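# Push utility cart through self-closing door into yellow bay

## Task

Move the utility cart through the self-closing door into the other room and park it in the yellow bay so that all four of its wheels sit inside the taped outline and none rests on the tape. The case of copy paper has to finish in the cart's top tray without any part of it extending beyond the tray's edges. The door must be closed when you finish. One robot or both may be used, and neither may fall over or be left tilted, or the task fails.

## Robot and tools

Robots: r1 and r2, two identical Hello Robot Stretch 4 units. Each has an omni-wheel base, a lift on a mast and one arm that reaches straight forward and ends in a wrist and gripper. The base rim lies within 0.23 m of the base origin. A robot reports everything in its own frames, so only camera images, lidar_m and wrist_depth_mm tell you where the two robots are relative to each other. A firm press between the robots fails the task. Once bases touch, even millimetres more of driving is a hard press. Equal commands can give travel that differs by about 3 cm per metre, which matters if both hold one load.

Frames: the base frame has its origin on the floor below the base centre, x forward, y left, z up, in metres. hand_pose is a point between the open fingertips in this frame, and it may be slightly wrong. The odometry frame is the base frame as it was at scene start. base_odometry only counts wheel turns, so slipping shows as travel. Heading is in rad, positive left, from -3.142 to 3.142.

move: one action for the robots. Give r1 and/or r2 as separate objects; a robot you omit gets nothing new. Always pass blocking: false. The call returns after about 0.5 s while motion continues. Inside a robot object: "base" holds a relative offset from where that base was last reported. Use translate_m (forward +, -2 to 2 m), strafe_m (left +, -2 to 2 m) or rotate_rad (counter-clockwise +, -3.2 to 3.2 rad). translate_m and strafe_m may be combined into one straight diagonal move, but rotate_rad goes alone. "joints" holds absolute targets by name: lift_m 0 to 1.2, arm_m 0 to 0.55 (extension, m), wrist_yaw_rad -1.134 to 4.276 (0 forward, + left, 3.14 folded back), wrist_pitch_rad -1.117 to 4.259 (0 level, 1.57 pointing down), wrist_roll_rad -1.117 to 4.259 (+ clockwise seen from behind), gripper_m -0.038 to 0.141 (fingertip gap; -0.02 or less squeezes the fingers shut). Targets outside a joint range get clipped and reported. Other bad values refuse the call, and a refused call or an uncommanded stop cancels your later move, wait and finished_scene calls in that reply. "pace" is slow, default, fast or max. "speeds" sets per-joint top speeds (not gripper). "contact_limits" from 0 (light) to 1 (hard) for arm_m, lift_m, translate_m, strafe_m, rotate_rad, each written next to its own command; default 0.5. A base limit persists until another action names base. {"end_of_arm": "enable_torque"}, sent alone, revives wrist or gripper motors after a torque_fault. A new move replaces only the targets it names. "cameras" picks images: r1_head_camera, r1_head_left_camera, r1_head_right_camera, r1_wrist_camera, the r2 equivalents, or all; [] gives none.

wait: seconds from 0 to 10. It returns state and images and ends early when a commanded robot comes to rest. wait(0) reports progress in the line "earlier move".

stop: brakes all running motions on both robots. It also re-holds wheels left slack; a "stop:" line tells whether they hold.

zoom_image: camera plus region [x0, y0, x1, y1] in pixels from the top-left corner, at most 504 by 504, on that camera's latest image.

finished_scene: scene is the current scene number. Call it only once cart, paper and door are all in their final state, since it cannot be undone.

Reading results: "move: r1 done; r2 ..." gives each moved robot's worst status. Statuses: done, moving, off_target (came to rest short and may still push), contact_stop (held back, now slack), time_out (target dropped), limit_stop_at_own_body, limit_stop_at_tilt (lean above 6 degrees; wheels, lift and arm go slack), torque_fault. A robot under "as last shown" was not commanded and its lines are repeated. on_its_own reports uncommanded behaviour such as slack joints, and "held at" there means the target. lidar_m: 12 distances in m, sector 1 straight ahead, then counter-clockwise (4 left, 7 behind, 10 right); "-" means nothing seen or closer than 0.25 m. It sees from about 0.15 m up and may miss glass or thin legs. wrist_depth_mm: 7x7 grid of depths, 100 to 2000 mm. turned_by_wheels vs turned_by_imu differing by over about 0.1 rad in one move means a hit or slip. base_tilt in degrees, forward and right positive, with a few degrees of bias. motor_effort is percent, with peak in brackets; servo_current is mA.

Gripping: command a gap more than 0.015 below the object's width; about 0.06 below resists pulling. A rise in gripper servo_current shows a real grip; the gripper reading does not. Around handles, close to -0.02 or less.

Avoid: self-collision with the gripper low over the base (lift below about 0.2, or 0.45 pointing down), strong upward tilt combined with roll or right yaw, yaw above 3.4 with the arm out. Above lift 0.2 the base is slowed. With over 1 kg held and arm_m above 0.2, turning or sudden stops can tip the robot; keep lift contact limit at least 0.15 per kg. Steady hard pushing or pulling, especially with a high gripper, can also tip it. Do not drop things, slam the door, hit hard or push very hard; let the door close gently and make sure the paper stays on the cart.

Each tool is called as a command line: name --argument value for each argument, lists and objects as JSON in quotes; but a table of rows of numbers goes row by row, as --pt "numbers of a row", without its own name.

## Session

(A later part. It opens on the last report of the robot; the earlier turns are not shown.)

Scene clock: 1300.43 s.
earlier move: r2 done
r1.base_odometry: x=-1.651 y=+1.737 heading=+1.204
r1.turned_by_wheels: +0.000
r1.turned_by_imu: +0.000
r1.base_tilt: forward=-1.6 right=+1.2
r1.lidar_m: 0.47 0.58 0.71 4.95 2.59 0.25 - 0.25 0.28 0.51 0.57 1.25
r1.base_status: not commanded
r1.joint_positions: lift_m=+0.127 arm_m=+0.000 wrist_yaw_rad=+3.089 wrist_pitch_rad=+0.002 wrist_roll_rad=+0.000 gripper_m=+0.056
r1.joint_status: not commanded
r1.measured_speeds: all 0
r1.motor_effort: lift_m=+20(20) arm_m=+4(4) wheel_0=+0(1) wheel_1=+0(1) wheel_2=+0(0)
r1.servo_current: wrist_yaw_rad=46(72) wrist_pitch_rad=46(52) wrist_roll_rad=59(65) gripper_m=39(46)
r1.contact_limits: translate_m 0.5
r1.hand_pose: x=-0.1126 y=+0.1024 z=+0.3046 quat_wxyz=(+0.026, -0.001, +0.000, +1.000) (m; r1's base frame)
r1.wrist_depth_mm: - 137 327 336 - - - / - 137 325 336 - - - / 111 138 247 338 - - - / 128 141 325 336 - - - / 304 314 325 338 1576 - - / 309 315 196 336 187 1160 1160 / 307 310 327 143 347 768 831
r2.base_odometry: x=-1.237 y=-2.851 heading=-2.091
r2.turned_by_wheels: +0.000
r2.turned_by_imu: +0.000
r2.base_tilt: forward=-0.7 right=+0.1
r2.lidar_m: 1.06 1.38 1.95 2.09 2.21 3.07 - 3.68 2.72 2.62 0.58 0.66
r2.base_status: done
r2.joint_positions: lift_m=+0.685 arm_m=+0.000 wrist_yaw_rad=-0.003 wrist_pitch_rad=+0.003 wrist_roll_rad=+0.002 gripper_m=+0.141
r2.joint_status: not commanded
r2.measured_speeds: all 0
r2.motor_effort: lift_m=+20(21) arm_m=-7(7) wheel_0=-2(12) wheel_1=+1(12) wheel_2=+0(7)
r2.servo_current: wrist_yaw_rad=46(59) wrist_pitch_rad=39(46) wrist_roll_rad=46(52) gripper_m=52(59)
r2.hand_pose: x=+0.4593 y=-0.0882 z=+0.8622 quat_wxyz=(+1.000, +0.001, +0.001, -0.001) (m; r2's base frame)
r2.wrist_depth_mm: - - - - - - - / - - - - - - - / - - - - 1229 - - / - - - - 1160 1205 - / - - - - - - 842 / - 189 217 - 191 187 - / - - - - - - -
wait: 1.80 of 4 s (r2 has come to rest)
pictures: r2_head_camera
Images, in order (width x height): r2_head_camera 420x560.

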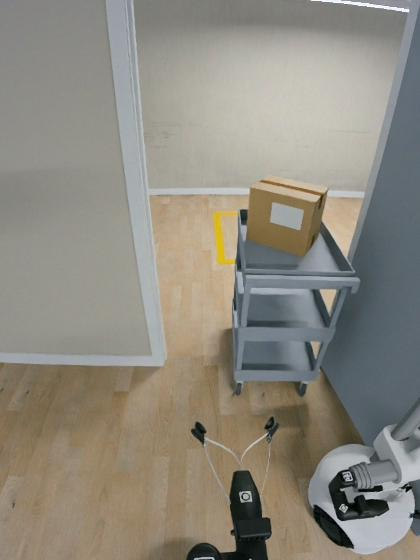

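move --blocking false --r2 '{"base":{"translate_m":0.4},"pace":"slow","contact_limits":{"translate_m":0.1}}' --cameras '[]'

wait --seconds 6 --cameras '["r2_head_camera","r2_head_right_camera"]'

Scene clock: 1309.57 s.
move: r2 moving
r1: as last shown
r1.base_tilt: forward=-1.6 right=+1.3
r1.lidar_m: 0.47 0.58 0.74 4.95 2.60 0.25 - 0.25 0.29 0.52 0.57 1.25
r1.servo_current: wrist_yaw_rad=46(52) wrist_pitch_rad=46(46) wrist_roll_rad=39(78) gripper_m=39(46)
r1.contact_limits: translate_m 0.5
r1.wrist_depth_mm: - 137 324 336 - - - / - 138 325 334 - - - / 111 138 247 334 - - - / 127 140 325 334 - - - / 304 317 327 336 1618 - - / 307 315 195 336 187 1182 1138 / 306 312 325 143 349 768 831
r2.base_odometry: x=-1.243 y=-2.862 heading=-2.091
r2.turned_by_wheels: +0.000
r2.turned_by_imu: +0.001
r2.base_tilt: forward=-0.7 right=+0.1
r2.lidar_m: 1.04 1.37 1.91 2.10 2.21 3.08 - 3.69 2.73 2.63 0.57 0.68
r2.base_status: translate_m moving
r2.joint_positions: lift_m=+0.685 arm_m=+0.000 wrist_yaw_rad=-0.003 wrist_pitch_rad=+0.003 wrist_roll_rad=+0.002 gripper_m=+0.141
r2.joint_status: not commanded
r2.measured_speeds: translate_m=+0.048 strafe_m=+0.000 rotate_rad=-0.001 lift_m=+0.000 arm_m=+0.000 wrist_yaw_rad=+0.000 wrist_pitch_rad=+0.000 wrist_roll_rad=+0.000
r2.motor_effort: lift_m=+20(20) arm_m=-7(7) wheel_0=+4(8) wheel_1=+5(7) wheel_2=-9(9)
r2.servo_current: wrist_yaw_rad=46(52) wrist_pitch_rad=39(46) wrist_roll_rad=46(52) gripper_m=52(52)
r2.contact_limits: translate_m 0.1
r2.hand_pose: x=+0.4593 y=-0.0882 z=+0.8622 quat_wxyz=(+1.000, +0.001, +0.001, -0.001) (m; r2's base frame)
r2.wrist_depth_mm: - - - - - - - / - - - - - - - / - - - - 1205 - - / - - - - 1182 1160 - / - - - - - - - / - 189 1078 - 192 187 - / - - - - - - -
pictures: none
No camera images: "cameras" was empty.

Scene clock: 1314.37 s.
earlier move: r2 done
r1.base_odometry: x=-1.651 y=+1.737 heading=+1.204
r1.turned_by_wheels: +0.000
r1.turned_by_imu: +0.000
r1.base_tilt: forward=-1.6 right=+1.3
r1.lidar_m: 0.46 0.50 4.21 4.95 2.62 0.25 - 0.25 0.28 0.53 0.57 0.56
r1.base_status: not commanded
r1.joint_positions: lift_m=+0.127 arm_m=+0.000 wrist_yaw_rad=+3.089 wrist_pitch_rad=+0.002 wrist_roll_rad=+0.000 gripper_m=+0.056
r1.joint_status: not commanded
r1.measured_speeds: all 0
r1.motor_effort: lift_m=+20(20) arm_m=+4(4) wheel_0=+0(1) wheel_1=-1(1) wheel_2=+0(0)
r1.servo_current: wrist_yaw_rad=46(72) wrist_pitch_rad=46(52) wrist_roll_rad=39(78) gripper_m=39(52)
r1.contact_limits: translate_m 0.5
r1.hand_pose: x=-0.1126 y=+0.1024 z=+0.3046 quat_wxyz=(+0.026, -0.001, +0.000, +1.000) (m; r1's base frame)
r1.wrist_depth_mm: - 137 324 334 - - - / - 138 325 336 - - - / 111 138 245 336 - - - / 128 141 325 336 - - - / 306 314 327 340 1661 - - / 307 315 195 338 187 1138 1160 / 307 312 329 143 345 778 820
r2.base_odometry: x=-1.436 y=-3.198 heading=-2.091
r2.turned_by_wheels: +0.000
r2.turned_by_imu: +0.001
r2.base_tilt: forward=-0.7 right=+0.1
r2.lidar_m: 0.81 0.97 1.35 2.10 2.22 3.09 - 3.68 2.74 0.45 0.49 0.66
r2.base_status: done
r2.joint_positions: lift_m=+0.685 arm_m=+0.000 wrist_yaw_rad=-0.003 wrist_pitch_rad=+0.003 wrist_roll_rad=+0.002 gripper_m=+0.141
r2.joint_status: not commanded
r2.measured_speeds: all 0
r2.motor_effort: lift_m=+20(20) arm_m=-7(7) wheel_0=+3(10) wheel_1=+4(8) wheel_2=-5(11)
r2.servo_current: wrist_yaw_rad=52(65) wrist_pitch_rad=39(46) wrist_roll_rad=52(59) gripper_m=52(59)
r2.contact_limits: translate_m 0.1
r2.hand_pose: x=+0.4593 y=-0.0882 z=+0.8622 quat_wxyz=(+1.000, +0.001, +0.001, -0.001) (m; r2's base frame)
r2.wrist_depth_mm: - 691 - - - - - / - 707 - - - - - / - - - - 820 707 - / - - - - 820 715 798 / - - - - 521 402 442 / - 190 - - 466 189 - / - - 1983 - - - 831
wait: 4.80 of 6 s (r2 has come to rest)
pictures: r2_head_camera, r2_head_right_camera
Images, in order (width x height): r2_head_camera 420x560, r2_head_right_camera 420x672.

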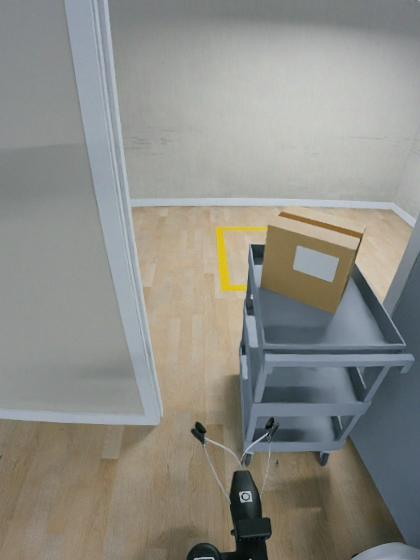

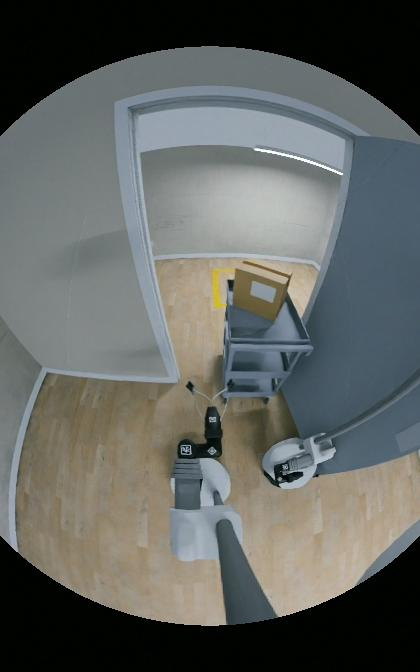

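move --blocking false --r2 '{"base":{"translate_m":-0.12},"joints":{"wrist_yaw_rad":0.5}}' --cameras '[]'

wait --seconds 3 --cameras '[]'

move --blocking false --r2 '{"base":{"rotate_rad":-0.5},"joints":{"arm_m":0.25}}' --cameras '[]'

wait --seconds 4 --cameras '["r2_head_camera","r2_head_right_camera"]'

Scene clock: 1328.83 s.
move: r2 moving
r1: as last shown
r1.lidar_m: 0.46 0.51 4.20 4.94 2.59 0.25 - 0.25 0.28 0.54 0.58 0.58
r1.motor_effort: lift_m=+20(20) arm_m=+4(4) wheel_0=-1(1) wheel_1=-1(1) wheel_2=+0(0)
r1.servo_current: wrist_yaw_rad=46(72) wrist_pitch_rad=39(46) wrist_roll_rad=46(65) gripper_m=52(52)
r1.contact_limits: translate_m 0.5
r1.wrist_depth_mm: - 137 324 334 - - - / - 138 325 336 - - - / 111 138 246 336 - - - / 127 141 325 336 - - - / 306 315 325 336 1618 - - / 310 315 195 338 187 1160 1160 / 306 312 325 143 349 768 820
r2.base_odometry: x=-1.420 y=-3.171 heading=-2.091
r2.turned_by_wheels: +0.000
r2.turned_by_imu: +0.000
r2.base_tilt: forward=-0.7 right=+0.1
r2.lidar_m: 0.75 0.99 1.40 2.07 2.21 3.07 - 3.66 2.75 0.45 0.48 0.69
r2.base_status: translate_m moving
r2.joint_positions: lift_m=+0.685 arm_m=+0.000 wrist_yaw_rad=+0.467 wrist_pitch_rad=+0.003 wrist_roll_rad=+0.002 gripper_m=+0.141
r2.joint_status: wrist_yaw_rad moving
r2.measured_speeds: translate_m=-0.121 strafe_m=-0.001 rotate_rad=+0.000 lift_m=+0.000 arm_m=+0.000 wrist_yaw_rad=+0.721 wrist_pitch_rad=+0.000 wrist_roll_rad=+0.000
r2.motor_effort: lift_m=+20(20) arm_m=-7(7) wheel_0=-7(11) wheel_1=-8(9) wheel_2=+11(12)
r2.servo_current: wrist_yaw_rad=39(117) wrist_pitch_rad=39(52) wrist_roll_rad=52(59) gripper_m=46(59)
r2.hand_pose: x=+0.4680 y=+0.0518 z=+0.8622 quat_wxyz=(+0.973, +0.001, +0.001, +0.231) (m; r2's base frame)
r2.wrist_depth_mm: - - - - - - - / - - - - - - - / - - - - - - - / - - - - - - - / - - - - - - - / - 190 - 160 798 - - / - - - - 1863 1808 1708
pictures: none
No camera images: "cameras" was empty.

Scene clock: 1330.00 s.
earlier move: r2 done
r1.base_odometry: x=-1.651 y=+1.737 heading=+1.204
r1.turned_by_wheels: +0.000
r1.turned_by_imu: +0.000
r1.base_tilt: forward=-1.6 right=+1.3
r1.lidar_m: 0.47 0.49 4.23 4.94 2.62 0.25 - 0.25 0.28 0.52 0.56 0.64
r1.base_status: not commanded
r1.joint_positions: lift_m=+0.127 arm_m=+0.000 wrist_yaw_rad=+3.089 wrist_pitch_rad=+0.002 wrist_roll_rad=+0.000 gripper_m=+0.056
r1.joint_status: not commanded
r1.measured_speeds: all 0
r1.motor_effort: lift_m=+20(20) arm_m=+4(4) wheel_0=+0(1) wheel_1=-1(1) wheel_2=+0(0)
r1.servo_current: wrist_yaw_rad=59(78) wrist_pitch_rad=39(52) wrist_roll_rad=85(85) gripper_m=46(52)
r1.contact_limits: translate_m 0.5
r1.hand_pose: x=-0.1126 y=+0.1024 z=+0.3046 quat_wxyz=(+0.026, -0.001, +0.000, +1.000) (m; r1's base frame)
r1.wrist_depth_mm: - 137 327 336 - - - / - 137 325 334 - - - / 111 138 245 332 - - - / 128 141 327 336 - - - / 306 315 327 338 1618 - - / 309 315 196 338 187 1160 1138 / 307 312 327 143 349 778 809
r2.base_odometry: x=-1.376 y=-3.094 heading=-2.091
r2.turned_by_wheels: +0.000
r2.turned_by_imu: +0.000
r2.base_tilt: forward=-0.7 right=+0.1
r2.lidar_m: 0.81 1.08 1.55 2.09 2.19 3.09 - 3.65 2.74 0.47 0.48 0.78
r2.base_status: done
r2.joint_positions: lift_m=+0.685 arm_m=+0.000 wrist_yaw_rad=+0.497 wrist_pitch_rad=+0.003 wrist_roll_rad=+0.002 gripper_m=+0.141
r2.joint_status: all done
r2.measured_speeds: all 0
r2.motor_effort: lift_m=+20(20) arm_m=-7(7) wheel_0=-2(11) wheel_1=-3(9) wheel_2=+4(13)
r2.servo_current: wrist_yaw_rad=52(117) wrist_pitch_rad=39(52) wrist_roll_rad=46(59) gripper_m=52(59)
r2.hand_pose: x=+0.4663 y=+0.0607 z=+0.8622 quat_wxyz=(+0.969, +0.001, +0.001, +0.246) (m; r2's base frame)
r2.wrist_depth_mm: - - - - - - - / 1756 - - - - - - / 1756 - - - - - - / 1756 - - - - - - / 1756 - - - 842 - - / 1808 189 - 157 820 - - / 1661 - - - - 1756 1808
wait: 1.17 of 3 s (r2 has come to rest)
pictures: none
No camera images: "cameras" was empty.

Scene clock: 1330.50 s.
move: r2 moving
r1: as last shown
r1.lidar_m: 0.45 0.48 4.20 4.94 2.62 0.25 - 0.25 0.26 0.53 0.58 0.53
r1.motor_effort: lift_m=+20(20) arm_m=+4(4) wheel_0=-1(1) wheel_1=+0(1) wheel_2=+0(0)
r1.servo_current: wrist_yaw_rad=46(59) wrist_pitch_rad=39(46) wrist_roll_rad=46(59) gripper_m=46(46)
r1.contact_limits: translate_m 0.5
r1.wrist_depth_mm: - 137 324 334 - - - / - 137 324 334 - - - / 111 138 247 336 - - - / 128 140 325 338 - - - / 306 314 325 338 1618 - - / 307 315 195 338 187 1138 1138 / 306 312 325 143 349 788 831
r2.base_odometry: x=-1.376 y=-3.094 heading=-2.342
r2.turned_by_wheels: -0.251
r2.turned_by_imu: -0.244
r2.base_tilt: forward=-0.7 right=+0.1
r2.lidar_m: 0.75 1.05 1.21 2.10 2.11 2.53 - 4.79 3.02 0.59 0.49 0.59
r2.base_status: rotate_rad moving
r2.joint_positions: lift_m=+0.685 arm_m=+0.051 wrist_yaw_rad=+0.498 wrist_pitch_rad=+0.003 wrist_roll_rad=+0.002 gripper_m=+0.141
r2.joint_status: arm_m moving
r2.measured_speeds: translate_m=+0.001 strafe_m=+0.000 rotate_rad=-0.970 lift_m=+0.000 arm_m=+0.195 wrist_yaw_rad=+0.001 wrist_pitch_rad=+0.000 wrist_roll_rad=+0.000
r2.motor_effort: lift_m=+20(20) arm_m=+8(11) wheel_0=+7(9) wheel_1=+10(10) wheel_2=+11(11)
r2.servo_current: wrist_yaw_rad=52(59) wrist_pitch_rad=39(46) wrist_roll_rad=46(52) gripper_m=59(59)
r2.hand_pose: x=+0.5166 y=+0.0608 z=+0.8622 quat_wxyz=(+0.969, +0.001, +0.001, +0.246) (m; r2's base frame)
r2.wrist_depth_mm: - - - - - - - / - - - - - - - / - - - - - - 691 / - - - - - - 683 / - - - - - 424 433 / - 189 190 - - 204 - / - - - - 1921 1661 -
pictures: none
No camera images: "cameras" was empty.

Scene clock: 1331.87 s.
earlier move: r2 done
r1.base_odometry: x=-1.651 y=+1.737 heading=+1.204
r1.turned_by_wheels: +0.000
r1.turned_by_imu: +0.000
r1.base_tilt: forward=-1.6 right=+1.3
r1.lidar_m: 0.48 0.48 4.21 4.94 2.61 0.25 - 0.25 0.28 0.53 0.47 0.38
r1.base_status: not commanded
r1.joint_positions: lift_m=+0.127 arm_m=+0.000 wrist_yaw_rad=+3.089 wrist_pitch_rad=+0.002 wrist_roll_rad=+0.000 gripper_m=+0.056
r1.joint_status: not commanded
r1.measured_speeds: all 0
r1.motor_effort: lift_m=+20(20) arm_m=+4(4) wheel_0=-1(1) wheel_1=-1(1) wheel_2=+0(0)
r1.servo_current: wrist_yaw_rad=52(65) wrist_pitch_rad=39(52) wrist_roll_rad=46(59) gripper_m=46(46)
r1.contact_limits: translate_m 0.5
r1.hand_pose: x=-0.1126 y=+0.1024 z=+0.3046 quat_wxyz=(+0.026, -0.001, +0.000, +1.000) (m; r1's base frame)
r1.wrist_depth_mm: - 137 324 338 - - - / - 138 327 336 - - - / 110 138 247 338 - - - / 128 140 325 336 - - - / 306 315 325 336 1618 - - / 306 315 195 336 187 1160 1118 / 306 312 327 143 349 759 809
r2.base_odometry: x=-1.376 y=-3.094 heading=-2.590
r2.turned_by_wheels: -0.248
r2.turned_by_imu: -0.242
r2.base_tilt: forward=-0.7 right=+0.1
r2.lidar_m: 0.79 0.86 1.09 1.55 2.09 2.25 3.22 4.77 3.60 2.72 0.47 0.49
r2.base_status: done
r2.joint_positions: lift_m=+0.685 arm_m=+0.250 wrist_yaw_rad=+0.498 wrist_pitch_rad=+0.003 wrist_roll_rad=+0.002 gripper_m=+0.141
r2.joint_status: all done
r2.measured_speeds: all 0
r2.motor_effort: lift_m=+20(20) arm_m=+7(11) wheel_0=+2(9) wheel_1=+2(10) wheel_2=+3(11)
r2.servo_current: wrist_yaw_rad=59(59) wrist_pitch_rad=46(46) wrist_roll_rad=33(59) gripper_m=52(59)
r2.hand_pose: x=+0.7158 y=+0.0608 z=+0.8622 quat_wxyz=(+0.969, +0.001, +0.001, +0.246) (m; r2's base frame)
r2.wrist_depth_mm: 647 - - - - - - / 654 - - - - - - / 654 - - 759 634 683 - / 654 - - 750 634 621 - / 647 - 334 327 317 306 300 / 647 - 336 382 212 357 - / 676 1863 1863 - - - 1808
wait: 1.37 of 4 s (r2 has come to rest)
pictures: r2_head_camera, r2_head_right_camera
Images, in order (width x height): r2_head_camera 420x560, r2_head_right_camera 420x672.

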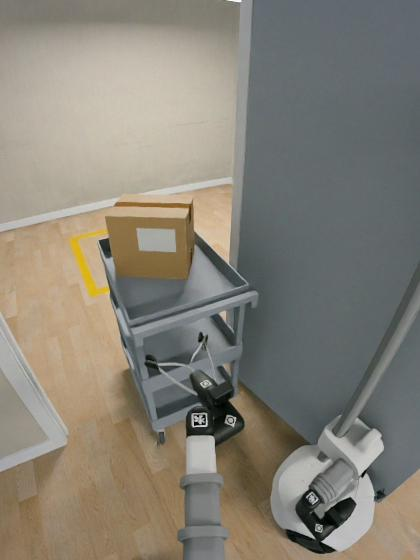

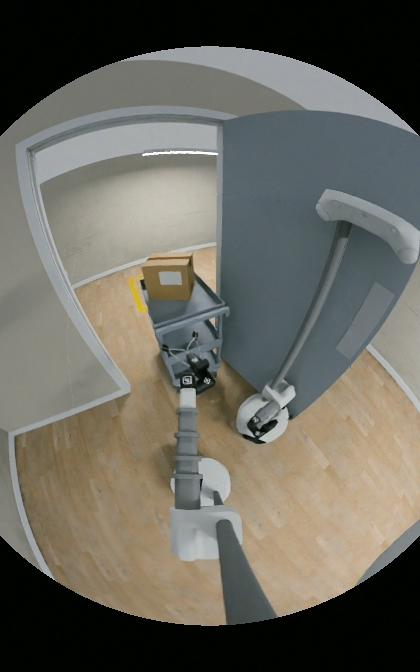

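move --blocking false --r2 '{"joints":{"arm_m":0.28},"pace":"slow"}' --cameras '[]'

wait --seconds 2 --cameras '[]'

move --blocking false --r2 '{"base":{"translate_m":0.263,"strafe_m":0.144},"pace":"slow","contact_limits":{"translate_m":0.3}}' --cameras '[]'

wait --seconds 5 --cameras '["r2_head_camera","r2_head_right_camera"]'

Scene clock: 1338.43 s.
move: r2 moving
r1: as last shown
r1.lidar_m: 0.46 0.48 4.20 4.96 2.60 0.25 - 0.25 0.27 0.49 0.46 0.37
r1.motor_effort: lift_m=+20(20) arm_m=+4(4) wheel_0=+0(1) wheel_1=+0(1) wheel_2=+0(0)
r1.servo_current: wrist_yaw_rad=52(52) wrist_pitch_rad=46(46) wrist_roll_rad=52(59) gripper_m=39(46)
r1.contact_limits: translate_m 0.5
r1.wrist_depth_mm: - 137 325 334 - - - / - 137 327 336 - - - / 111 138 246 334 - - - / 128 140 325 338 - - - / 306 319 327 336 1661 - - / 307 317 195 338 187 1160 1098 / 307 312 327 143 347 778 820
r2.base_odometry: x=-1.376 y=-3.094 heading=-2.590
r2.turned_by_wheels: +0.000
r2.turned_by_imu: +0.000
r2.base_tilt: forward=-0.7 right=+0.1
r2.lidar_m: 0.78 0.88 1.09 1.56 2.10 2.23 3.21 4.76 3.59 2.73 0.47 0.49
r2.base_status: not commanded
r2.joint_positions: lift_m=+0.685 arm_m=+0.262 wrist_yaw_rad=+0.498 wrist_pitch_rad=+0.003 wrist_roll_rad=+0.002 gripper_m=+0.141
r2.joint_status: arm_m moving
r2.measured_speeds: translate_m=+0.000 strafe_m=+0.000 rotate_rad=+0.000 lift_m=+0.000 arm_m=+0.049 wrist_yaw_rad=+0.000 wrist_pitch_rad=+0.000 wrist_roll_rad=+0.000
r2.motor_effort: lift_m=+20(20) arm_m=+7(10) wheel_0=+3(3) wheel_1=+2(3) wheel_2=+3(3)
r2.servo_current: wrist_yaw_rad=39(59) wrist_pitch_rad=46(46) wrist_roll_rad=39(59) gripper_m=46(52)
r2.hand_pose: x=+0.7285 y=+0.0608 z=+0.8622 quat_wxyz=(+0.969, +0.001, +0.001, +0.246) (m; r2's base frame)
r2.wrist_depth_mm: 723 - - - - - - / 723 - - - - - - / 634 - - 741 621 699 - / 634 - - 750 627 621 - / 634 - 324 319 309 297 293 / 654 - 342 375 198 349 351 / 647 1863 1756 - - 878 1808
pictures: none
No camera images: "cameras" was empty.

Scene clock: 1339.30 s.
earlier move: r2 done
r1.base_odometry: x=-1.651 y=+1.737 heading=+1.204
r1.turned_by_wheels: +0.000
r1.turned_by_imu: +0.000
r1.base_tilt: forward=-1.6 right=+1.2
r1.lidar_m: 0.47 0.47 4.21 4.97 2.60 0.25 - 0.25 0.25 0.52 0.44 0.37
r1.base_status: not commanded
r1.joint_positions: lift_m=+0.127 arm_m=+0.000 wrist_yaw_rad=+3.089 wrist_pitch_rad=+0.002 wrist_roll_rad=+0.000 gripper_m=+0.056
r1.joint_status: not commanded
r1.measured_speeds: all 0
r1.motor_effort: lift_m=+20(20) arm_m=+4(4) wheel_0=+0(1) wheel_1=-1(1) wheel_2=+0(0)
r1.servo_current: wrist_yaw_rad=52(72) wrist_pitch_rad=46(52) wrist_roll_rad=33(65) gripper_m=46(46)
r1.contact_limits: translate_m 0.5
r1.hand_pose: x=-0.1126 y=+0.1024 z=+0.3046 quat_wxyz=(+0.026, -0.001, +0.000, +1.000) (m; r1's base frame)
r1.wrist_depth_mm: - 137 325 334 - - - / - 137 325 338 - - - / 111 138 247 336 - - - / 128 141 327 336 - - - / 306 314 327 338 1576 - - / 309 317 196 338 187 1160 1118 / 306 312 325 143 351 768 809
r2.base_odometry: x=-1.376 y=-3.094 heading=-2.590
r2.turned_by_wheels: +0.000
r2.turned_by_imu: +0.000
r2.base_tilt: forward=-0.7 right=+0.1
r2.lidar_m: 0.78 0.85 1.11 1.58 2.11 2.23 3.24 4.76 3.59 2.74 0.48 0.46
r2.base_status: not commanded
r2.joint_positions: lift_m=+0.685 arm_m=+0.280 wrist_yaw_rad=+0.498 wrist_pitch_rad=+0.003 wrist_roll_rad=+0.002 gripper_m=+0.141
r2.joint_status: all done
r2.measured_speeds: all 0
r2.motor_effort: lift_m=+20(20) arm_m=+7(12) wheel_0=+3(3) wheel_1=+2(3) wheel_2=+3(3)
r2.servo_current: wrist_yaw_rad=46(59) wrist_pitch_rad=39(46) wrist_roll_rad=39(59) gripper_m=52(59)
r2.hand_pose: x=+0.7458 y=+0.0608 z=+0.8622 quat_wxyz=(+0.969, +0.001, +0.001, +0.246) (m; r2's base frame)
r2.wrist_depth_mm: 707 - - - - - - / 699 - - - 634 - - / 707 - - 715 609 683 - / 715 - - 723 609 615 - / 683 - 309 300 291 279 276 / 676 - 332 355 199 334 334 / 621 1808 1756 - - 854 1808
wait: 0.87 of 2 s (r2 has come to rest)
pictures: none
No camera images: "cameras" was empty.

Scene clock: 1339.80 s.
move: r2 moving
r1: as last shown
r1.base_tilt: forward=-1.6 right=+1.3
r1.lidar_m: 0.48 0.46 4.20 4.95 2.62 0.25 - 0.25 0.26 0.54 0.47 0.39
r1.motor_effort: lift_m=+20(20) arm_m=+4(4) wheel_0=-1(1) wheel_1=-1(1) wheel_2=+0(0)
r1.servo_current: wrist_yaw_rad=46(78) wrist_pitch_rad=52(52) wrist_roll_rad=52(59) gripper_m=39(46)
r1.contact_limits: translate_m 0.5
r1.wrist_depth_mm: - 137 324 336 - - - / - 137 325 336 - - - / 111 138 246 334 - - - / 127 141 325 336 - - - / 304 315 324 336 1618 - - / 306 315 196 338 187 1160 1138 / 307 312 325 143 349 778 820
r2.base_odometry: x=-1.383 y=-3.106 heading=-2.590
r2.turned_by_wheels: +0.000
r2.turned_by_imu: +0.000
r2.base_tilt: forward=-0.7 right=+0.1
r2.lidar_m: 0.75 0.86 1.08 1.57 2.10 2.26 3.27 4.76 3.60 2.72 0.47 0.49
r2.base_status: translate_m moving; strafe_m moving
r2.joint_positions: lift_m=+0.685 arm_m=+0.280 wrist_yaw_rad=+0.498 wrist_pitch_rad=+0.003 wrist_roll_rad=+0.002 gripper_m=+0.141
r2.joint_status: not commanded
r2.measured_speeds: translate_m=+0.048 strafe_m=+0.026 rotate_rad=-0.001 lift_m=+0.000 arm_m=+0.000 wrist_yaw_rad=+0.000 wrist_pitch_rad=+0.000 wrist_roll_rad=+0.000
r2.motor_effort: lift_m=+20(20) arm_m=+7(8) wheel_0=+2(6) wheel_1=+7(9) wheel_2=-8(10)
r2.servo_current: wrist_yaw_rad=46(59) wrist_pitch_rad=46(46) wrist_roll_rad=46(52) gripper_m=52(59)
r2.contact_limits: translate_m 0.3
r2.hand_pose: x=+0.7458 y=+0.0608 z=+0.8622 quat_wxyz=(+0.969, +0.001, +0.001, +0.246) (m; r2's base frame)
r2.wrist_depth_mm: - - - - - - - / - - - - 634 - - / - - - 707 591 654 - / 707 - - 707 603 585 - / 699 - 296 285 279 268 263 / 699 - 329 343 198 203 319 / 715 1863 1708 - - 866 1756
pictures: none
No camera images: "cameras" was empty.

Scene clock: 1343.47 s.
earlier move: r2 done
r1.base_odometry: x=-1.651 y=+1.737 heading=+1.204
r1.turned_by_wheels: +0.000
r1.turned_by_imu: +0.000
r1.base_tilt: forward=-1.6 right=+1.3
r1.lidar_m: 0.46 2.91 4.22 4.95 2.60 0.25 - 0.25 0.27 0.59 0.58 0.46
r1.base_status: not commanded
r1.joint_positions: lift_m=+0.127 arm_m=+0.000 wrist_yaw_rad=+3.089 wrist_pitch_rad=+0.002 wrist_roll_rad=+0.000 gripper_m=+0.056
r1.joint_status: not commanded
r1.measured_speeds: all 0
r1.motor_effort: lift_m=+20(20) arm_m=+4(4) wheel_0=-1(1) wheel_1=-1(1) wheel_2=+0(0)
r1.servo_current: wrist_yaw_rad=52(78) wrist_pitch_rad=39(52) wrist_roll_rad=46(65) gripper_m=39(52)
r1.contact_limits: translate_m 0.5
r1.hand_pose: x=-0.1126 y=+0.1024 z=+0.3046 quat_wxyz=(+0.026, -0.001, +0.000, +1.000) (m; r1's base frame)
r1.wrist_depth_mm: - 137 325 334 - - - / - 137 325 334 - - - / 111 138 245 336 - - - / 128 140 325 338 - - - / 306 315 329 336 1661 - - / 306 317 196 336 188 1160 1118 / 306 314 325 143 349 768 820
r2.base_odometry: x=-1.525 y=-3.354 heading=-2.590
r2.turned_by_wheels: +0.000
r2.turned_by_imu: +0.000
r2.base_tilt: forward=-0.7 right=+0.1
r2.lidar_m: 0.75 0.79 0.75 1.11 2.10 2.24 3.21 5.07 3.57 0.49 0.48 0.87
r2.base_status: done
r2.joint_positions: lift_m=+0.685 arm_m=+0.280 wrist_yaw_rad=+0.497 wrist_pitch_rad=+0.003 wrist_roll_rad=+0.002 gripper_m=+0.141
r2.joint_status: not commanded
r2.measured_speeds: all 0
r2.motor_effort: lift_m=+20(20) arm_m=+7(8) wheel_0=+4(8) wheel_1=+3(10) wheel_2=-8(17)
r2.servo_current: wrist_yaw_rad=52(59) wrist_pitch_rad=46(46) wrist_roll_rad=39(59) gripper_m=46(59)
r2.contact_limits: translate_m 0.3
r2.hand_pose: x=+0.7459 y=+0.0607 z=+0.8622 quat_wxyz=(+0.969, +0.001, +0.001, +0.246) (m; r2's base frame)
r2.wrist_depth_mm: - - - - - - - / - - - - 634 549 - / - - - - 597 535 - / - - - - 603 539 - / - - - 480 258 250 242 / - - - 242 239 237 294 / 1921 1863 1983 - - - 1661
wait: 3.67 of 5 s (r2 has come to rest)
pictures: r2_head_camera, r2_head_right_camera
Images, in order (width x height): r2_head_camera 420x560, r2_head_right_camera 420x672.

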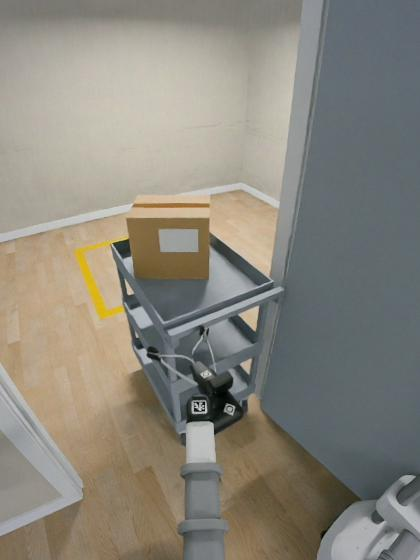

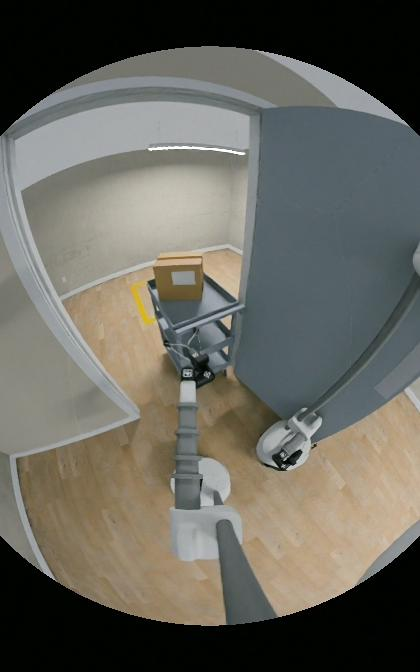

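move --blocking false --r2 '{"base":{"translate_m":-0.053,"strafe_m":-0.029},"pace":"slow"}' --cameras '[]'

wait --seconds 2 --cameras '[]'

move --blocking false --r2 '{"base":{"translate_m":0.058,"strafe_m":-0.105},"pace":"slow","contact_limits":{"translate_m":0.2}}' --cameras '[]'

wait --seconds 3 --cameras '["r2_head_camera"]'

Scene clock: 1353.30 s.
move: r2 moving
r1: as last shown
r1.lidar_m: 0.46 2.93 4.20 4.93 2.59 0.25 - 0.25 0.28 0.59 0.57 0.48
r1.servo_current: wrist_yaw_rad=52(59) wrist_pitch_rad=39(46) wrist_roll_rad=46(65) gripper_m=33(46)
r1.contact_limits: translate_m 0.5
r1.wrist_depth_mm: - 137 324 334 - - - / - 137 327 336 - - - / 111 138 245 336 - - - / 128 140 324 336 - - - / 304 314 325 338 1576 - - / 306 315 196 338 187 1160 1138 / 306 309 324 143 347 778 820
r2.base_odometry: x=-1.518 y=-3.342 heading=-2.591
r2.turned_by_wheels: +0.000
r2.turned_by_imu: +0.000
r2.base_tilt: forward=-0.6 right=+0.1
r2.lidar_m: 0.78 0.80 0.77 1.19 2.09 2.22 3.19 5.04 3.62 0.49 0.45 0.85
r2.base_status: translate_m moving; strafe_m moving
r2.joint_positions: lift_m=+0.685 arm_m=+0.280 wrist_yaw_rad=+0.497 wrist_pitch_rad=+0.003 wrist_roll_rad=+0.002 gripper_m=+0.141
r2.joint_status: not commanded
r2.measured_speeds: translate_m=-0.048 strafe_m=-0.027 rotate_rad=-0.003 lift_m=+0.000 arm_m=+0.000 wrist_yaw_rad=+0.000 wrist_pitch_rad=+0.000 wrist_roll_rad=+0.000
r2.motor_effort: lift_m=+20(20) arm_m=+7(7) wheel_0=-3(8) wheel_1=-9(9) wheel_2=+9(9)
r2.servo_current: wrist_yaw_rad=52(59) wrist_pitch_rad=39(46) wrist_roll_rad=39(52) gripper_m=52(59)
r2.hand_pose: x=+0.7459 y=+0.0607 z=+0.8622 quat_wxyz=(+0.969, +0.001, +0.001, +0.246) (m; r2's base frame)
r2.wrist_depth_mm: - - - - - - - / - - - - - 554 - / - - - - 609 544 - / - - - - 615 549 - / - - - 315 259 253 248 / - - - 256 252 204 304 / 1921 1863 1983 - - - 1756
pictures: none
No camera images: "cameras" was empty.

Scene clock: 1354.53 s.
earlier move: r2 done
r1.base_odometry: x=-1.651 y=+1.737 heading=+1.204
r1.turned_by_wheels: +0.000
r1.turned_by_imu: +0.000
r1.base_tilt: forward=-1.6 right=+1.2
r1.lidar_m: 0.45 2.95 4.20 4.95 2.62 0.25 - 0.25 0.26 0.61 0.53 0.48
r1.base_status: not commanded
r1.joint_positions: lift_m=+0.127 arm_m=+0.000 wrist_yaw_rad=+3.089 wrist_pitch_rad=+0.002 wrist_roll_rad=+0.000 gripper_m=+0.056
r1.joint_status: not commanded
r1.measured_speeds: all 0
r1.motor_effort: lift_m=+20(20) arm_m=+4(4) wheel_0=+0(1) wheel_1=-1(1) wheel_2=+0(0)
r1.servo_current: wrist_yaw_rad=52(59) wrist_pitch_rad=46(52) wrist_roll_rad=39(65) gripper_m=39(46)
r1.contact_limits: translate_m 0.5
r1.hand_pose: x=-0.1126 y=+0.1024 z=+0.3046 quat_wxyz=(+0.026, -0.001, +0.000, +1.000) (m; r1's base frame)
r1.wrist_depth_mm: - 137 325 334 - - - / - 137 327 336 - - - / 111 138 247 336 - - - / 128 141 325 338 - - - / 306 315 325 338 1576 - - / 306 317 196 338 187 1182 1138 / 307 312 327 143 347 778 820
r2.base_odometry: x=-1.495 y=-3.302 heading=-2.591
r2.turned_by_wheels: +0.000
r2.turned_by_imu: +0.000
r2.base_tilt: forward=-0.7 right=+0.0
r2.lidar_m: 0.80 0.83 0.84 1.18 2.09 2.20 3.20 4.97 3.64 0.50 0.46 0.85
r2.base_status: done
r2.joint_positions: lift_m=+0.685 arm_m=+0.280 wrist_yaw_rad=+0.497 wrist_pitch_rad=+0.003 wrist_roll_rad=+0.002 gripper_m=+0.141
r2.joint_status: not commanded
r2.measured_speeds: all 0
r2.motor_effort: lift_m=+20(20) arm_m=+7(7) wheel_0=-4(9) wheel_1=-5(9) wheel_2=+5(10)
r2.servo_current: wrist_yaw_rad=39(59) wrist_pitch_rad=39(46) wrist_roll_rad=52(52) gripper_m=46(59)
r2.hand_pose: x=+0.7459 y=+0.0607 z=+0.8622 quat_wxyz=(+0.969, +0.001, +0.001, +0.246) (m; r2's base frame)
r2.wrist_depth_mm: - - - - - - - / - - - - - - - / - - - - 654 591 - / - - - - 661 597 - / - - - 317 307 296 294 / - - - 303 198 355 - / 1921 1808 1921 - - - 1808
wait: 1.23 of 2 s (r2 has come to rest)
pictures: none
No camera images: "cameras" was empty.

Scene clock: 1355.03 s.
move: r2 moving
r1: as last shown
r1.lidar_m: 0.45 2.94 4.20 4.96 2.62 0.25 - 0.25 0.27 0.58 0.54 0.47
r1.motor_effort: lift_m=+20(20) arm_m=+4(4) wheel_0=-1(1) wheel_1=+0(1) wheel_2=+0(0)
r1.servo_current: wrist_yaw_rad=39(72) wrist_pitch_rad=39(46) wrist_roll_rad=52(59) gripper_m=46(46)
r1.contact_limits: translate_m 0.5
r1.wrist_depth_mm: - 137 325 336 - - - / - 138 325 334 - - - / 111 138 248 336 - - - / 127 140 327 336 - - - / 303 319 327 338 1661 - - / 304 315 195 336 188 1182 1138 / 309 312 324 143 347 768 820
r2.base_odometry: x=-1.505 y=-3.296 heading=-2.591
r2.turned_by_wheels: +0.000
r2.turned_by_imu: +0.000
r2.base_tilt: forward=-0.7 right=+0.1
r2.lidar_m: 0.82 0.84 0.82 1.21 2.10 2.24 3.20 4.96 3.58 0.48 0.42 0.86
r2.base_status: translate_m moving; strafe_m moving
r2.joint_positions: lift_m=+0.685 arm_m=+0.280 wrist_yaw_rad=+0.497 wrist_pitch_rad=+0.003 wrist_roll_rad=+0.002 gripper_m=+0.141
r2.joint_status: not commanded
r2.measured_speeds: translate_m=+0.024 strafe_m=-0.042 rotate_rad=+0.001 lift_m=+0.000 arm_m=+0.000 wrist_yaw_rad=+0.000 wrist_pitch_rad=+0.000 wrist_roll_rad=+0.000
r2.motor_effort: lift_m=+20(20) arm_m=+7(8) wheel_0=+7(11) wheel_1=-6(9) wheel_2=-9(10)
r2.servo_current: wrist_yaw_rad=59(59) wrist_pitch_rad=46(46) wrist_roll_rad=39(52) gripper_m=46(59)
r2.contact_limits: translate_m 0.2
r2.hand_pose: x=+0.7459 y=+0.0607 z=+0.8622 quat_wxyz=(+0.969, +0.001, +0.001, +0.246) (m; r2's base frame)
r2.wrist_depth_mm: - - - - - - - / - - - - - - - / - - - - 647 603 - / - - - - 647 597 - / - - - 315 306 294 293 / - - - 303 199 203 - / 1921 1863 1921 - - - 1756
pictures: none
No camera images: "cameras" was empty.

Scene clock: 1357.03 s.
earlier move: r2 done
r1.base_odometry: x=-1.651 y=+1.737 heading=+1.204
r1.turned_by_wheels: +0.000
r1.turned_by_imu: +0.000
r1.base_tilt: forward=-1.6 right=+1.3
r1.lidar_m: 0.34 2.93 4.19 4.93 2.62 0.25 - 0.25 0.27 0.58 0.48 0.36
r1.base_status: not commanded
r1.joint_positions: lift_m=+0.127 arm_m=+0.000 wrist_yaw_rad=+3.089 wrist_pitch_rad=+0.002 wrist_roll_rad=+0.000 gripper_m=+0.056
r1.joint_status: not commanded
r1.measured_speeds: all 0
r1.motor_effort: lift_m=+20(20) arm_m=+4(4) wheel_0=+0(1) wheel_1=-1(1) wheel_2=+0(0)
r1.servo_current: wrist_yaw_rad=39(78) wrist_pitch_rad=46(46) wrist_roll_rad=46(65) gripper_m=39(46)
r1.contact_limits: translate_m 0.5
r1.hand_pose: x=-0.1126 y=+0.1024 z=+0.3046 quat_wxyz=(+0.026, -0.001, +0.000, +1.000) (m; r1's base frame)
r1.wrist_depth_mm: - 137 325 336 - - - / - 138 325 336 - - - / 111 138 246 336 - - - / 128 140 325 336 - - - / 306 314 324 338 1618 - - / 306 315 196 338 187 1160 1118 / 306 312 325 142 349 768 809
r2.base_odometry: x=-1.599 y=-3.243 heading=-2.591
r2.turned_by_wheels: +0.000
r2.turned_by_imu: +0.000
r2.base_tilt: forward=-0.7 right=+0.1
r2.lidar_m: 0.77 0.80 0.88 1.21 2.23 2.37 3.38 5.00 3.44 0.38 0.35 0.76
r2.base_status: done
r2.joint_positions: lift_m=+0.685 arm_m=+0.280 wrist_yaw_rad=+0.497 wrist_pitch_rad=+0.003 wrist_roll_rad=+0.002 gripper_m=+0.141
r2.joint_status: not commanded
r2.measured_speeds: all 0
r2.motor_effort: lift_m=+20(20) arm_m=+7(8) wheel_0=+4(11) wheel_1=-5(9) wheel_2=-6(10)
r2.servo_current: wrist_yaw_rad=46(59) wrist_pitch_rad=39(46) wrist_roll_rad=52(59) gripper_m=39(59)
r2.contact_limits: translate_m 0.2
r2.hand_pose: x=+0.7459 y=+0.0607 z=+0.8622 quat_wxyz=(+0.969, +0.001, +0.001, +0.246) (m; r2's base frame)
r2.wrist_depth_mm: - - - - - - - / - - - - 621 - - / - - - 683 603 - - / - - - 683 603 - - / - - 304 301 304 293 293 / - - 364 362 211 351 355 / 1921 1808 377 - - 1618 1808
wait: 2.00 of 3 s (r2 has come to rest)
pictures: r2_head_camera
Images, in order (width x height): r2_head_camera 420x560.

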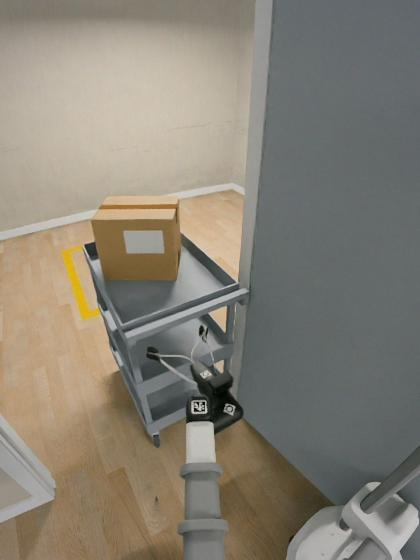

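move --blocking false --r2 '{"base":{"translate_m":0.32,"strafe_m":0.16},"pace":"slow","contact_limits":{"translate_m":0.3}}' --cameras '[]'

wait --seconds 6 --cameras '["r2_head_camera","r2_head_right_camera"]'

Scene clock: 1362.53 s.
move: r2 moving
r1: as last shown
r1.lidar_m: 0.33 2.95 4.18 4.94 2.61 0.25 - 0.25 0.28 0.58 0.49 0.33
r1.motor_effort: lift_m=+20(20) arm_m=+4(4) wheel_0=+0(1) wheel_1=+0(1) wheel_2=+0(0)
r1.servo_current: wrist_yaw_rad=39(59) wrist_pitch_rad=33(52) wrist_roll_rad=39(65) gripper_m=46(46)
r1.contact_limits: translate_m 0.5
r1.wrist_depth_mm: - 137 325 334 - - - / - 137 324 334 - - - / 111 138 247 334 - - - / 128 140 327 336 - - - / 304 314 327 336 1618 - - / 306 317 195 336 187 1138 1160 / 307 312 325 143 349 778 820
r2.base_odometry: x=-1.606 y=-3.255 heading=-2.591
r2.turned_by_wheels: +0.000
r2.turned_by_imu: +0.000
r2.base_tilt: forward=-0.7 right=+0.0
r2.lidar_m: 0.77 0.74 0.87 1.18 2.22 2.36 3.40 5.02 3.43 0.38 0.34 0.75
r2.base_status: translate_m moving; strafe_m moving
r2.joint_positions: lift_m=+0.685 arm_m=+0.280 wrist_yaw_rad=+0.497 wrist_pitch_rad=+0.003 wrist_roll_rad=+0.002 gripper_m=+0.141
r2.joint_status: not commanded
r2.measured_speeds: translate_m=+0.048 strafe_m=+0.024 rotate_rad=+0.000 lift_m=+0.000 arm_m=+0.000 wrist_yaw_rad=+0.000 wrist_pitch_rad=+0.000 wrist_roll_rad=+0.000
r2.motor_effort: lift_m=+20(20) arm_m=+7(7) wheel_0=+4(8) wheel_1=+7(9) wheel_2=-11(11)
r2.servo_current: wrist_yaw_rad=52(59) wrist_pitch_rad=33(46) wrist_roll_rad=52(59) gripper_m=46(59)
r2.contact_limits: translate_m 0.3
r2.hand_pose: x=+0.7459 y=+0.0607 z=+0.8622 quat_wxyz=(+0.969, +0.001, +0.001, +0.246) (m; r2's base frame)
r2.wrist_depth_mm: - - - - - - - / - - - - 597 - - / - - - 668 585 - - / - - - 668 591 - - / - - 291 289 286 281 283 / - - 351 349 211 343 342 / 1983 1756 366 - - 1661 1756
pictures: none
No camera images: "cameras" was empty.

Scene clock: 1366.80 s.
earlier move: r2 done
r1.base_odometry: x=-1.651 y=+1.737 heading=+1.204
r1.turned_by_wheels: +0.000
r1.turned_by_imu: +0.000
r1.base_tilt: forward=-1.6 right=+1.3
r1.lidar_m: 2.74 2.96 4.19 4.95 2.60 0.25 - 0.25 0.27 0.60 0.48 0.46
r1.base_status: not commanded
r1.joint_positions: lift_m=+0.127 arm_m=+0.000 wrist_yaw_rad=+3.089 wrist_pitch_rad=+0.002 wrist_roll_rad=+0.000 gripper_m=+0.056
r1.joint_status: not commanded
r1.measured_speeds: all 0
r1.motor_effort: lift_m=+20(20) arm_m=+4(4) wheel_0=+0(1) wheel_1=-1(1) wheel_2=+0(0)
r1.servo_current: wrist_yaw_rad=39(72) wrist_pitch_rad=39(52) wrist_roll_rad=46(72) gripper_m=39(52)
r1.contact_limits: translate_m 0.5
r1.hand_pose: x=-0.1126 y=+0.1024 z=+0.3046 quat_wxyz=(+0.026, -0.001, +0.000, +1.000) (m; r1's base frame)
r1.wrist_depth_mm: - 137 325 334 - - - / - 137 327 336 - - - / 111 138 246 334 - - - / 127 140 325 336 - - - / 306 317 327 338 1661 - - / 307 315 195 338 187 1160 1138 / 307 310 327 143 351 778 809
r2.base_odometry: x=-1.788 y=-3.547 heading=-2.591
r2.turned_by_wheels: +0.000
r2.turned_by_imu: +0.001
r2.base_tilt: forward=-0.7 right=+0.0
r2.lidar_m: 0.74 1.00 0.56 0.67 2.17 2.35 3.42 5.36 0.49 0.47 0.67 0.69
r2.base_status: done
r2.joint_positions: lift_m=+0.685 arm_m=+0.280 wrist_yaw_rad=+0.497 wrist_pitch_rad=+0.003 wrist_roll_rad=+0.002 gripper_m=+0.141
r2.joint_status: not commanded
r2.measured_speeds: all 0
r2.motor_effort: lift_m=+20(20) arm_m=+7(8) wheel_0=+5(8) wheel_1=+3(9) wheel_2=-6(21)
r2.servo_current: wrist_yaw_rad=59(59) wrist_pitch_rad=39(46) wrist_roll_rad=52(59) gripper_m=52(59)
r2.contact_limits: translate_m 0.3
r2.hand_pose: x=+0.7459 y=+0.0607 z=+0.8622 quat_wxyz=(+0.969, +0.001, +0.001, +0.246) (m; r2's base frame)
r2.wrist_depth_mm: - - - - - - - / - - - - 585 - - / - - - 661 564 627 - / - - - 654 569 530 - / - - 404 263 259 248 244 / - - 243 242 239 237 296 / 1921 1808 1708 - - - 1661
wait: 4.27 of 6 s (r2 has come to rest)
pictures: r2_head_camera, r2_head_right_camera
Images, in order (width x height): r2_head_camera 420x560, r2_head_right_camera 420x672.

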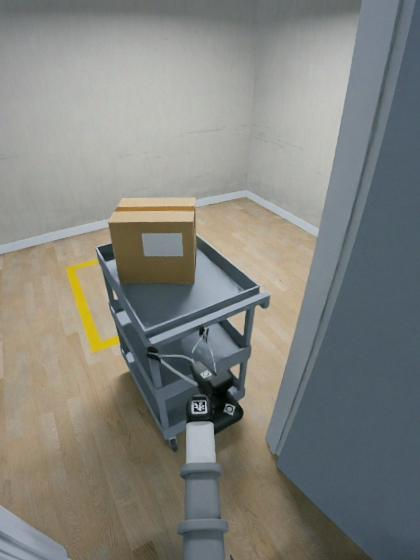

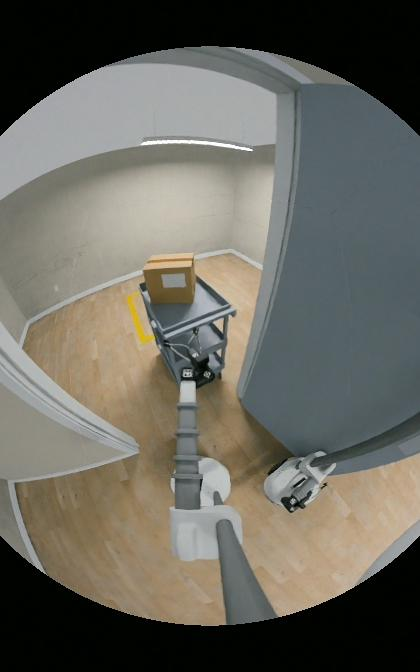

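move --blocking false --r2 '{"base":{"translate_m":0.36,"strafe_m":0.185},"pace":"slow","contact_limits":{"translate_m":0.3}}' --cameras '[]'

wait --seconds 6 --cameras '["r2_head_camera","r2_head_right_camera"]'

Scene clock: 1372.87 s.
move: r2 moving
r1: as last shown
r1.lidar_m: 2.76 2.93 4.20 4.95 2.59 0.25 - 0.25 0.25 0.56 0.49 0.46
r1.servo_current: wrist_yaw_rad=52(52) wrist_pitch_rad=39(46) wrist_roll_rad=39(72) gripper_m=39(46)
r1.contact_limits: translate_m 0.5
r1.wrist_depth_mm: - 137 327 334 - - - / - 137 327 336 - - - / 111 138 246 336 - - - / 128 141 324 336 - - - / 304 317 325 338 1708 - - / 306 317 195 336 187 1182 1118 / 310 310 327 143 349 778 820
r2.base_odometry: x=-1.795 y=-3.559 heading=-2.591
r2.turned_by_wheels: +0.000
r2.turned_by_imu: +0.001
r2.base_tilt: forward=-0.7 right=+0.1
r2.lidar_m: 0.76 0.99 0.54 0.64 2.13 2.37 3.38 5.38 0.51 0.46 0.64 0.67
r2.base_status: translate_m moving; strafe_m moving
r2.joint_positions: lift_m=+0.685 arm_m=+0.280 wrist_yaw_rad=+0.497 wrist_pitch_rad=+0.003 wrist_roll_rad=+0.002 gripper_m=+0.141
r2.joint_status: not commanded
r2.measured_speeds: translate_m=+0.049 strafe_m=+0.025 rotate_rad=-0.004 lift_m=+0.000 arm_m=+0.000 wrist_yaw_rad=+0.000 wrist_pitch_rad=+0.000 wrist_roll_rad=+0.000
r2.motor_effort: lift_m=+20(20) arm_m=+7(7) wheel_0=+1(8) wheel_1=+7(8) wheel_2=-10(13)
r2.servo_current: wrist_yaw_rad=46(52) wrist_pitch_rad=33(46) wrist_roll_rad=39(52) gripper_m=46(52)
r2.contact_limits: translate_m 0.3
r2.hand_pose: x=+0.7459 y=+0.0607 z=+0.8622 quat_wxyz=(+0.969, +0.001, +0.001, +0.246) (m; r2's base frame)
r2.wrist_depth_mm: - - - - - - - / - - - - 585 - - / - - - 654 564 621 - / - - - 654 574 530 - / - - 397 264 260 249 243 / - - 241 240 238 237 297 / 1921 1808 1756 - - - 1756
pictures: none
No camera images: "cameras" was empty.

Scene clock: 1377.60 s.
earlier move: r2 done
r1.base_odometry: x=-1.651 y=+1.737 heading=+1.204
r1.turned_by_wheels: +0.000
r1.turned_by_imu: +0.000
r1.base_tilt: forward=-1.6 right=+1.3
r1.lidar_m: 2.76 2.97 4.18 4.95 2.58 0.25 - 0.25 0.27 0.60 0.75 1.28
r1.base_status: not commanded
r1.joint_positions: lift_m=+0.127 arm_m=+0.000 wrist_yaw_rad=+3.089 wrist_pitch_rad=+0.002 wrist_roll_rad=+0.000 gripper_m=+0.056
r1.joint_status: not commanded
r1.measured_speeds: all 0
r1.motor_effort: lift_m=+20(20) arm_m=+4(4) wheel_0=-1(1) wheel_1=-1(1) wheel_2=+0(0)
r1.servo_current: wrist_yaw_rad=59(72) wrist_pitch_rad=46(52) wrist_roll_rad=52(85) gripper_m=39(52)
r1.contact_limits: translate_m 0.5
r1.hand_pose: x=-0.1126 y=+0.1024 z=+0.3046 quat_wxyz=(+0.026, -0.001, +0.000, +1.000) (m; r1's base frame)
r1.wrist_depth_mm: - 137 324 334 - - - / - 137 325 334 - - - / 111 138 245 336 - - - / 128 141 325 336 - - - / 304 314 325 336 1618 - - / 307 315 195 338 188 1160 1138 / 307 310 325 143 349 768 820
r2.base_odometry: x=-1.998 y=-3.892 heading=-2.591
r2.turned_by_wheels: +0.000
r2.turned_by_imu: -0.001
r2.base_tilt: forward=-0.7 right=+0.1
r2.lidar_m: 0.75 1.29 3.05 0.34 0.33 2.33 3.38 5.76 0.75 0.66 0.61 0.99
r2.base_status: done
r2.joint_positions: lift_m=+0.685 arm_m=+0.280 wrist_yaw_rad=+0.497 wrist_pitch_rad=+0.003 wrist_roll_rad=+0.002 gripper_m=+0.141
r2.joint_status: not commanded
r2.measured_speeds: all 0
r2.motor_effort: lift_m=+20(20) arm_m=+7(8) wheel_0=+3(10) wheel_1=+3(9) wheel_2=-7(13)
r2.servo_current: wrist_yaw_rad=46(59) wrist_pitch_rad=39(52) wrist_roll_rad=52(59) gripper_m=46(59)
r2.contact_limits: translate_m 0.3
r2.hand_pose: x=+0.7459 y=+0.0607 z=+0.8622 quat_wxyz=(+0.969, +0.001, +0.001, +0.246) (m; r2's base frame)
r2.wrist_depth_mm: - - - - - - - / - - - - 634 539 - / - - - - 597 544 - / - - - - 603 539 - / - - - 319 259 250 243 / - - - 243 240 237 296 / 1921 1808 1983 - - - 1661
wait: 4.73 of 6 s (r2 has come to rest)
pictures: r2_head_camera, r2_head_right_camera
Images, in order (width x height): r2_head_camera 420x560, r2_head_right_camera 420x672.

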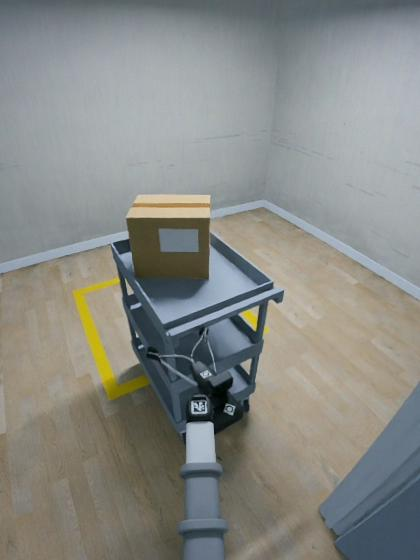

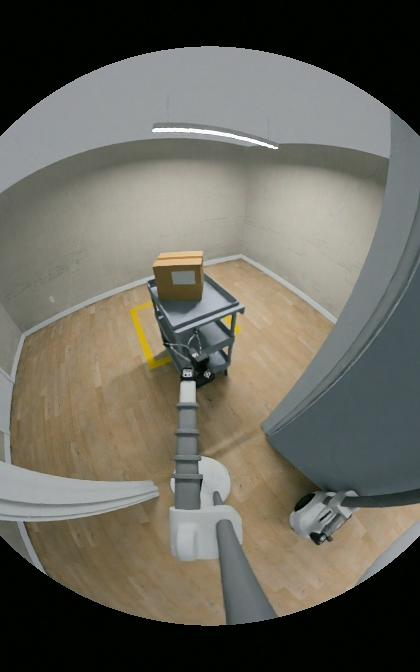

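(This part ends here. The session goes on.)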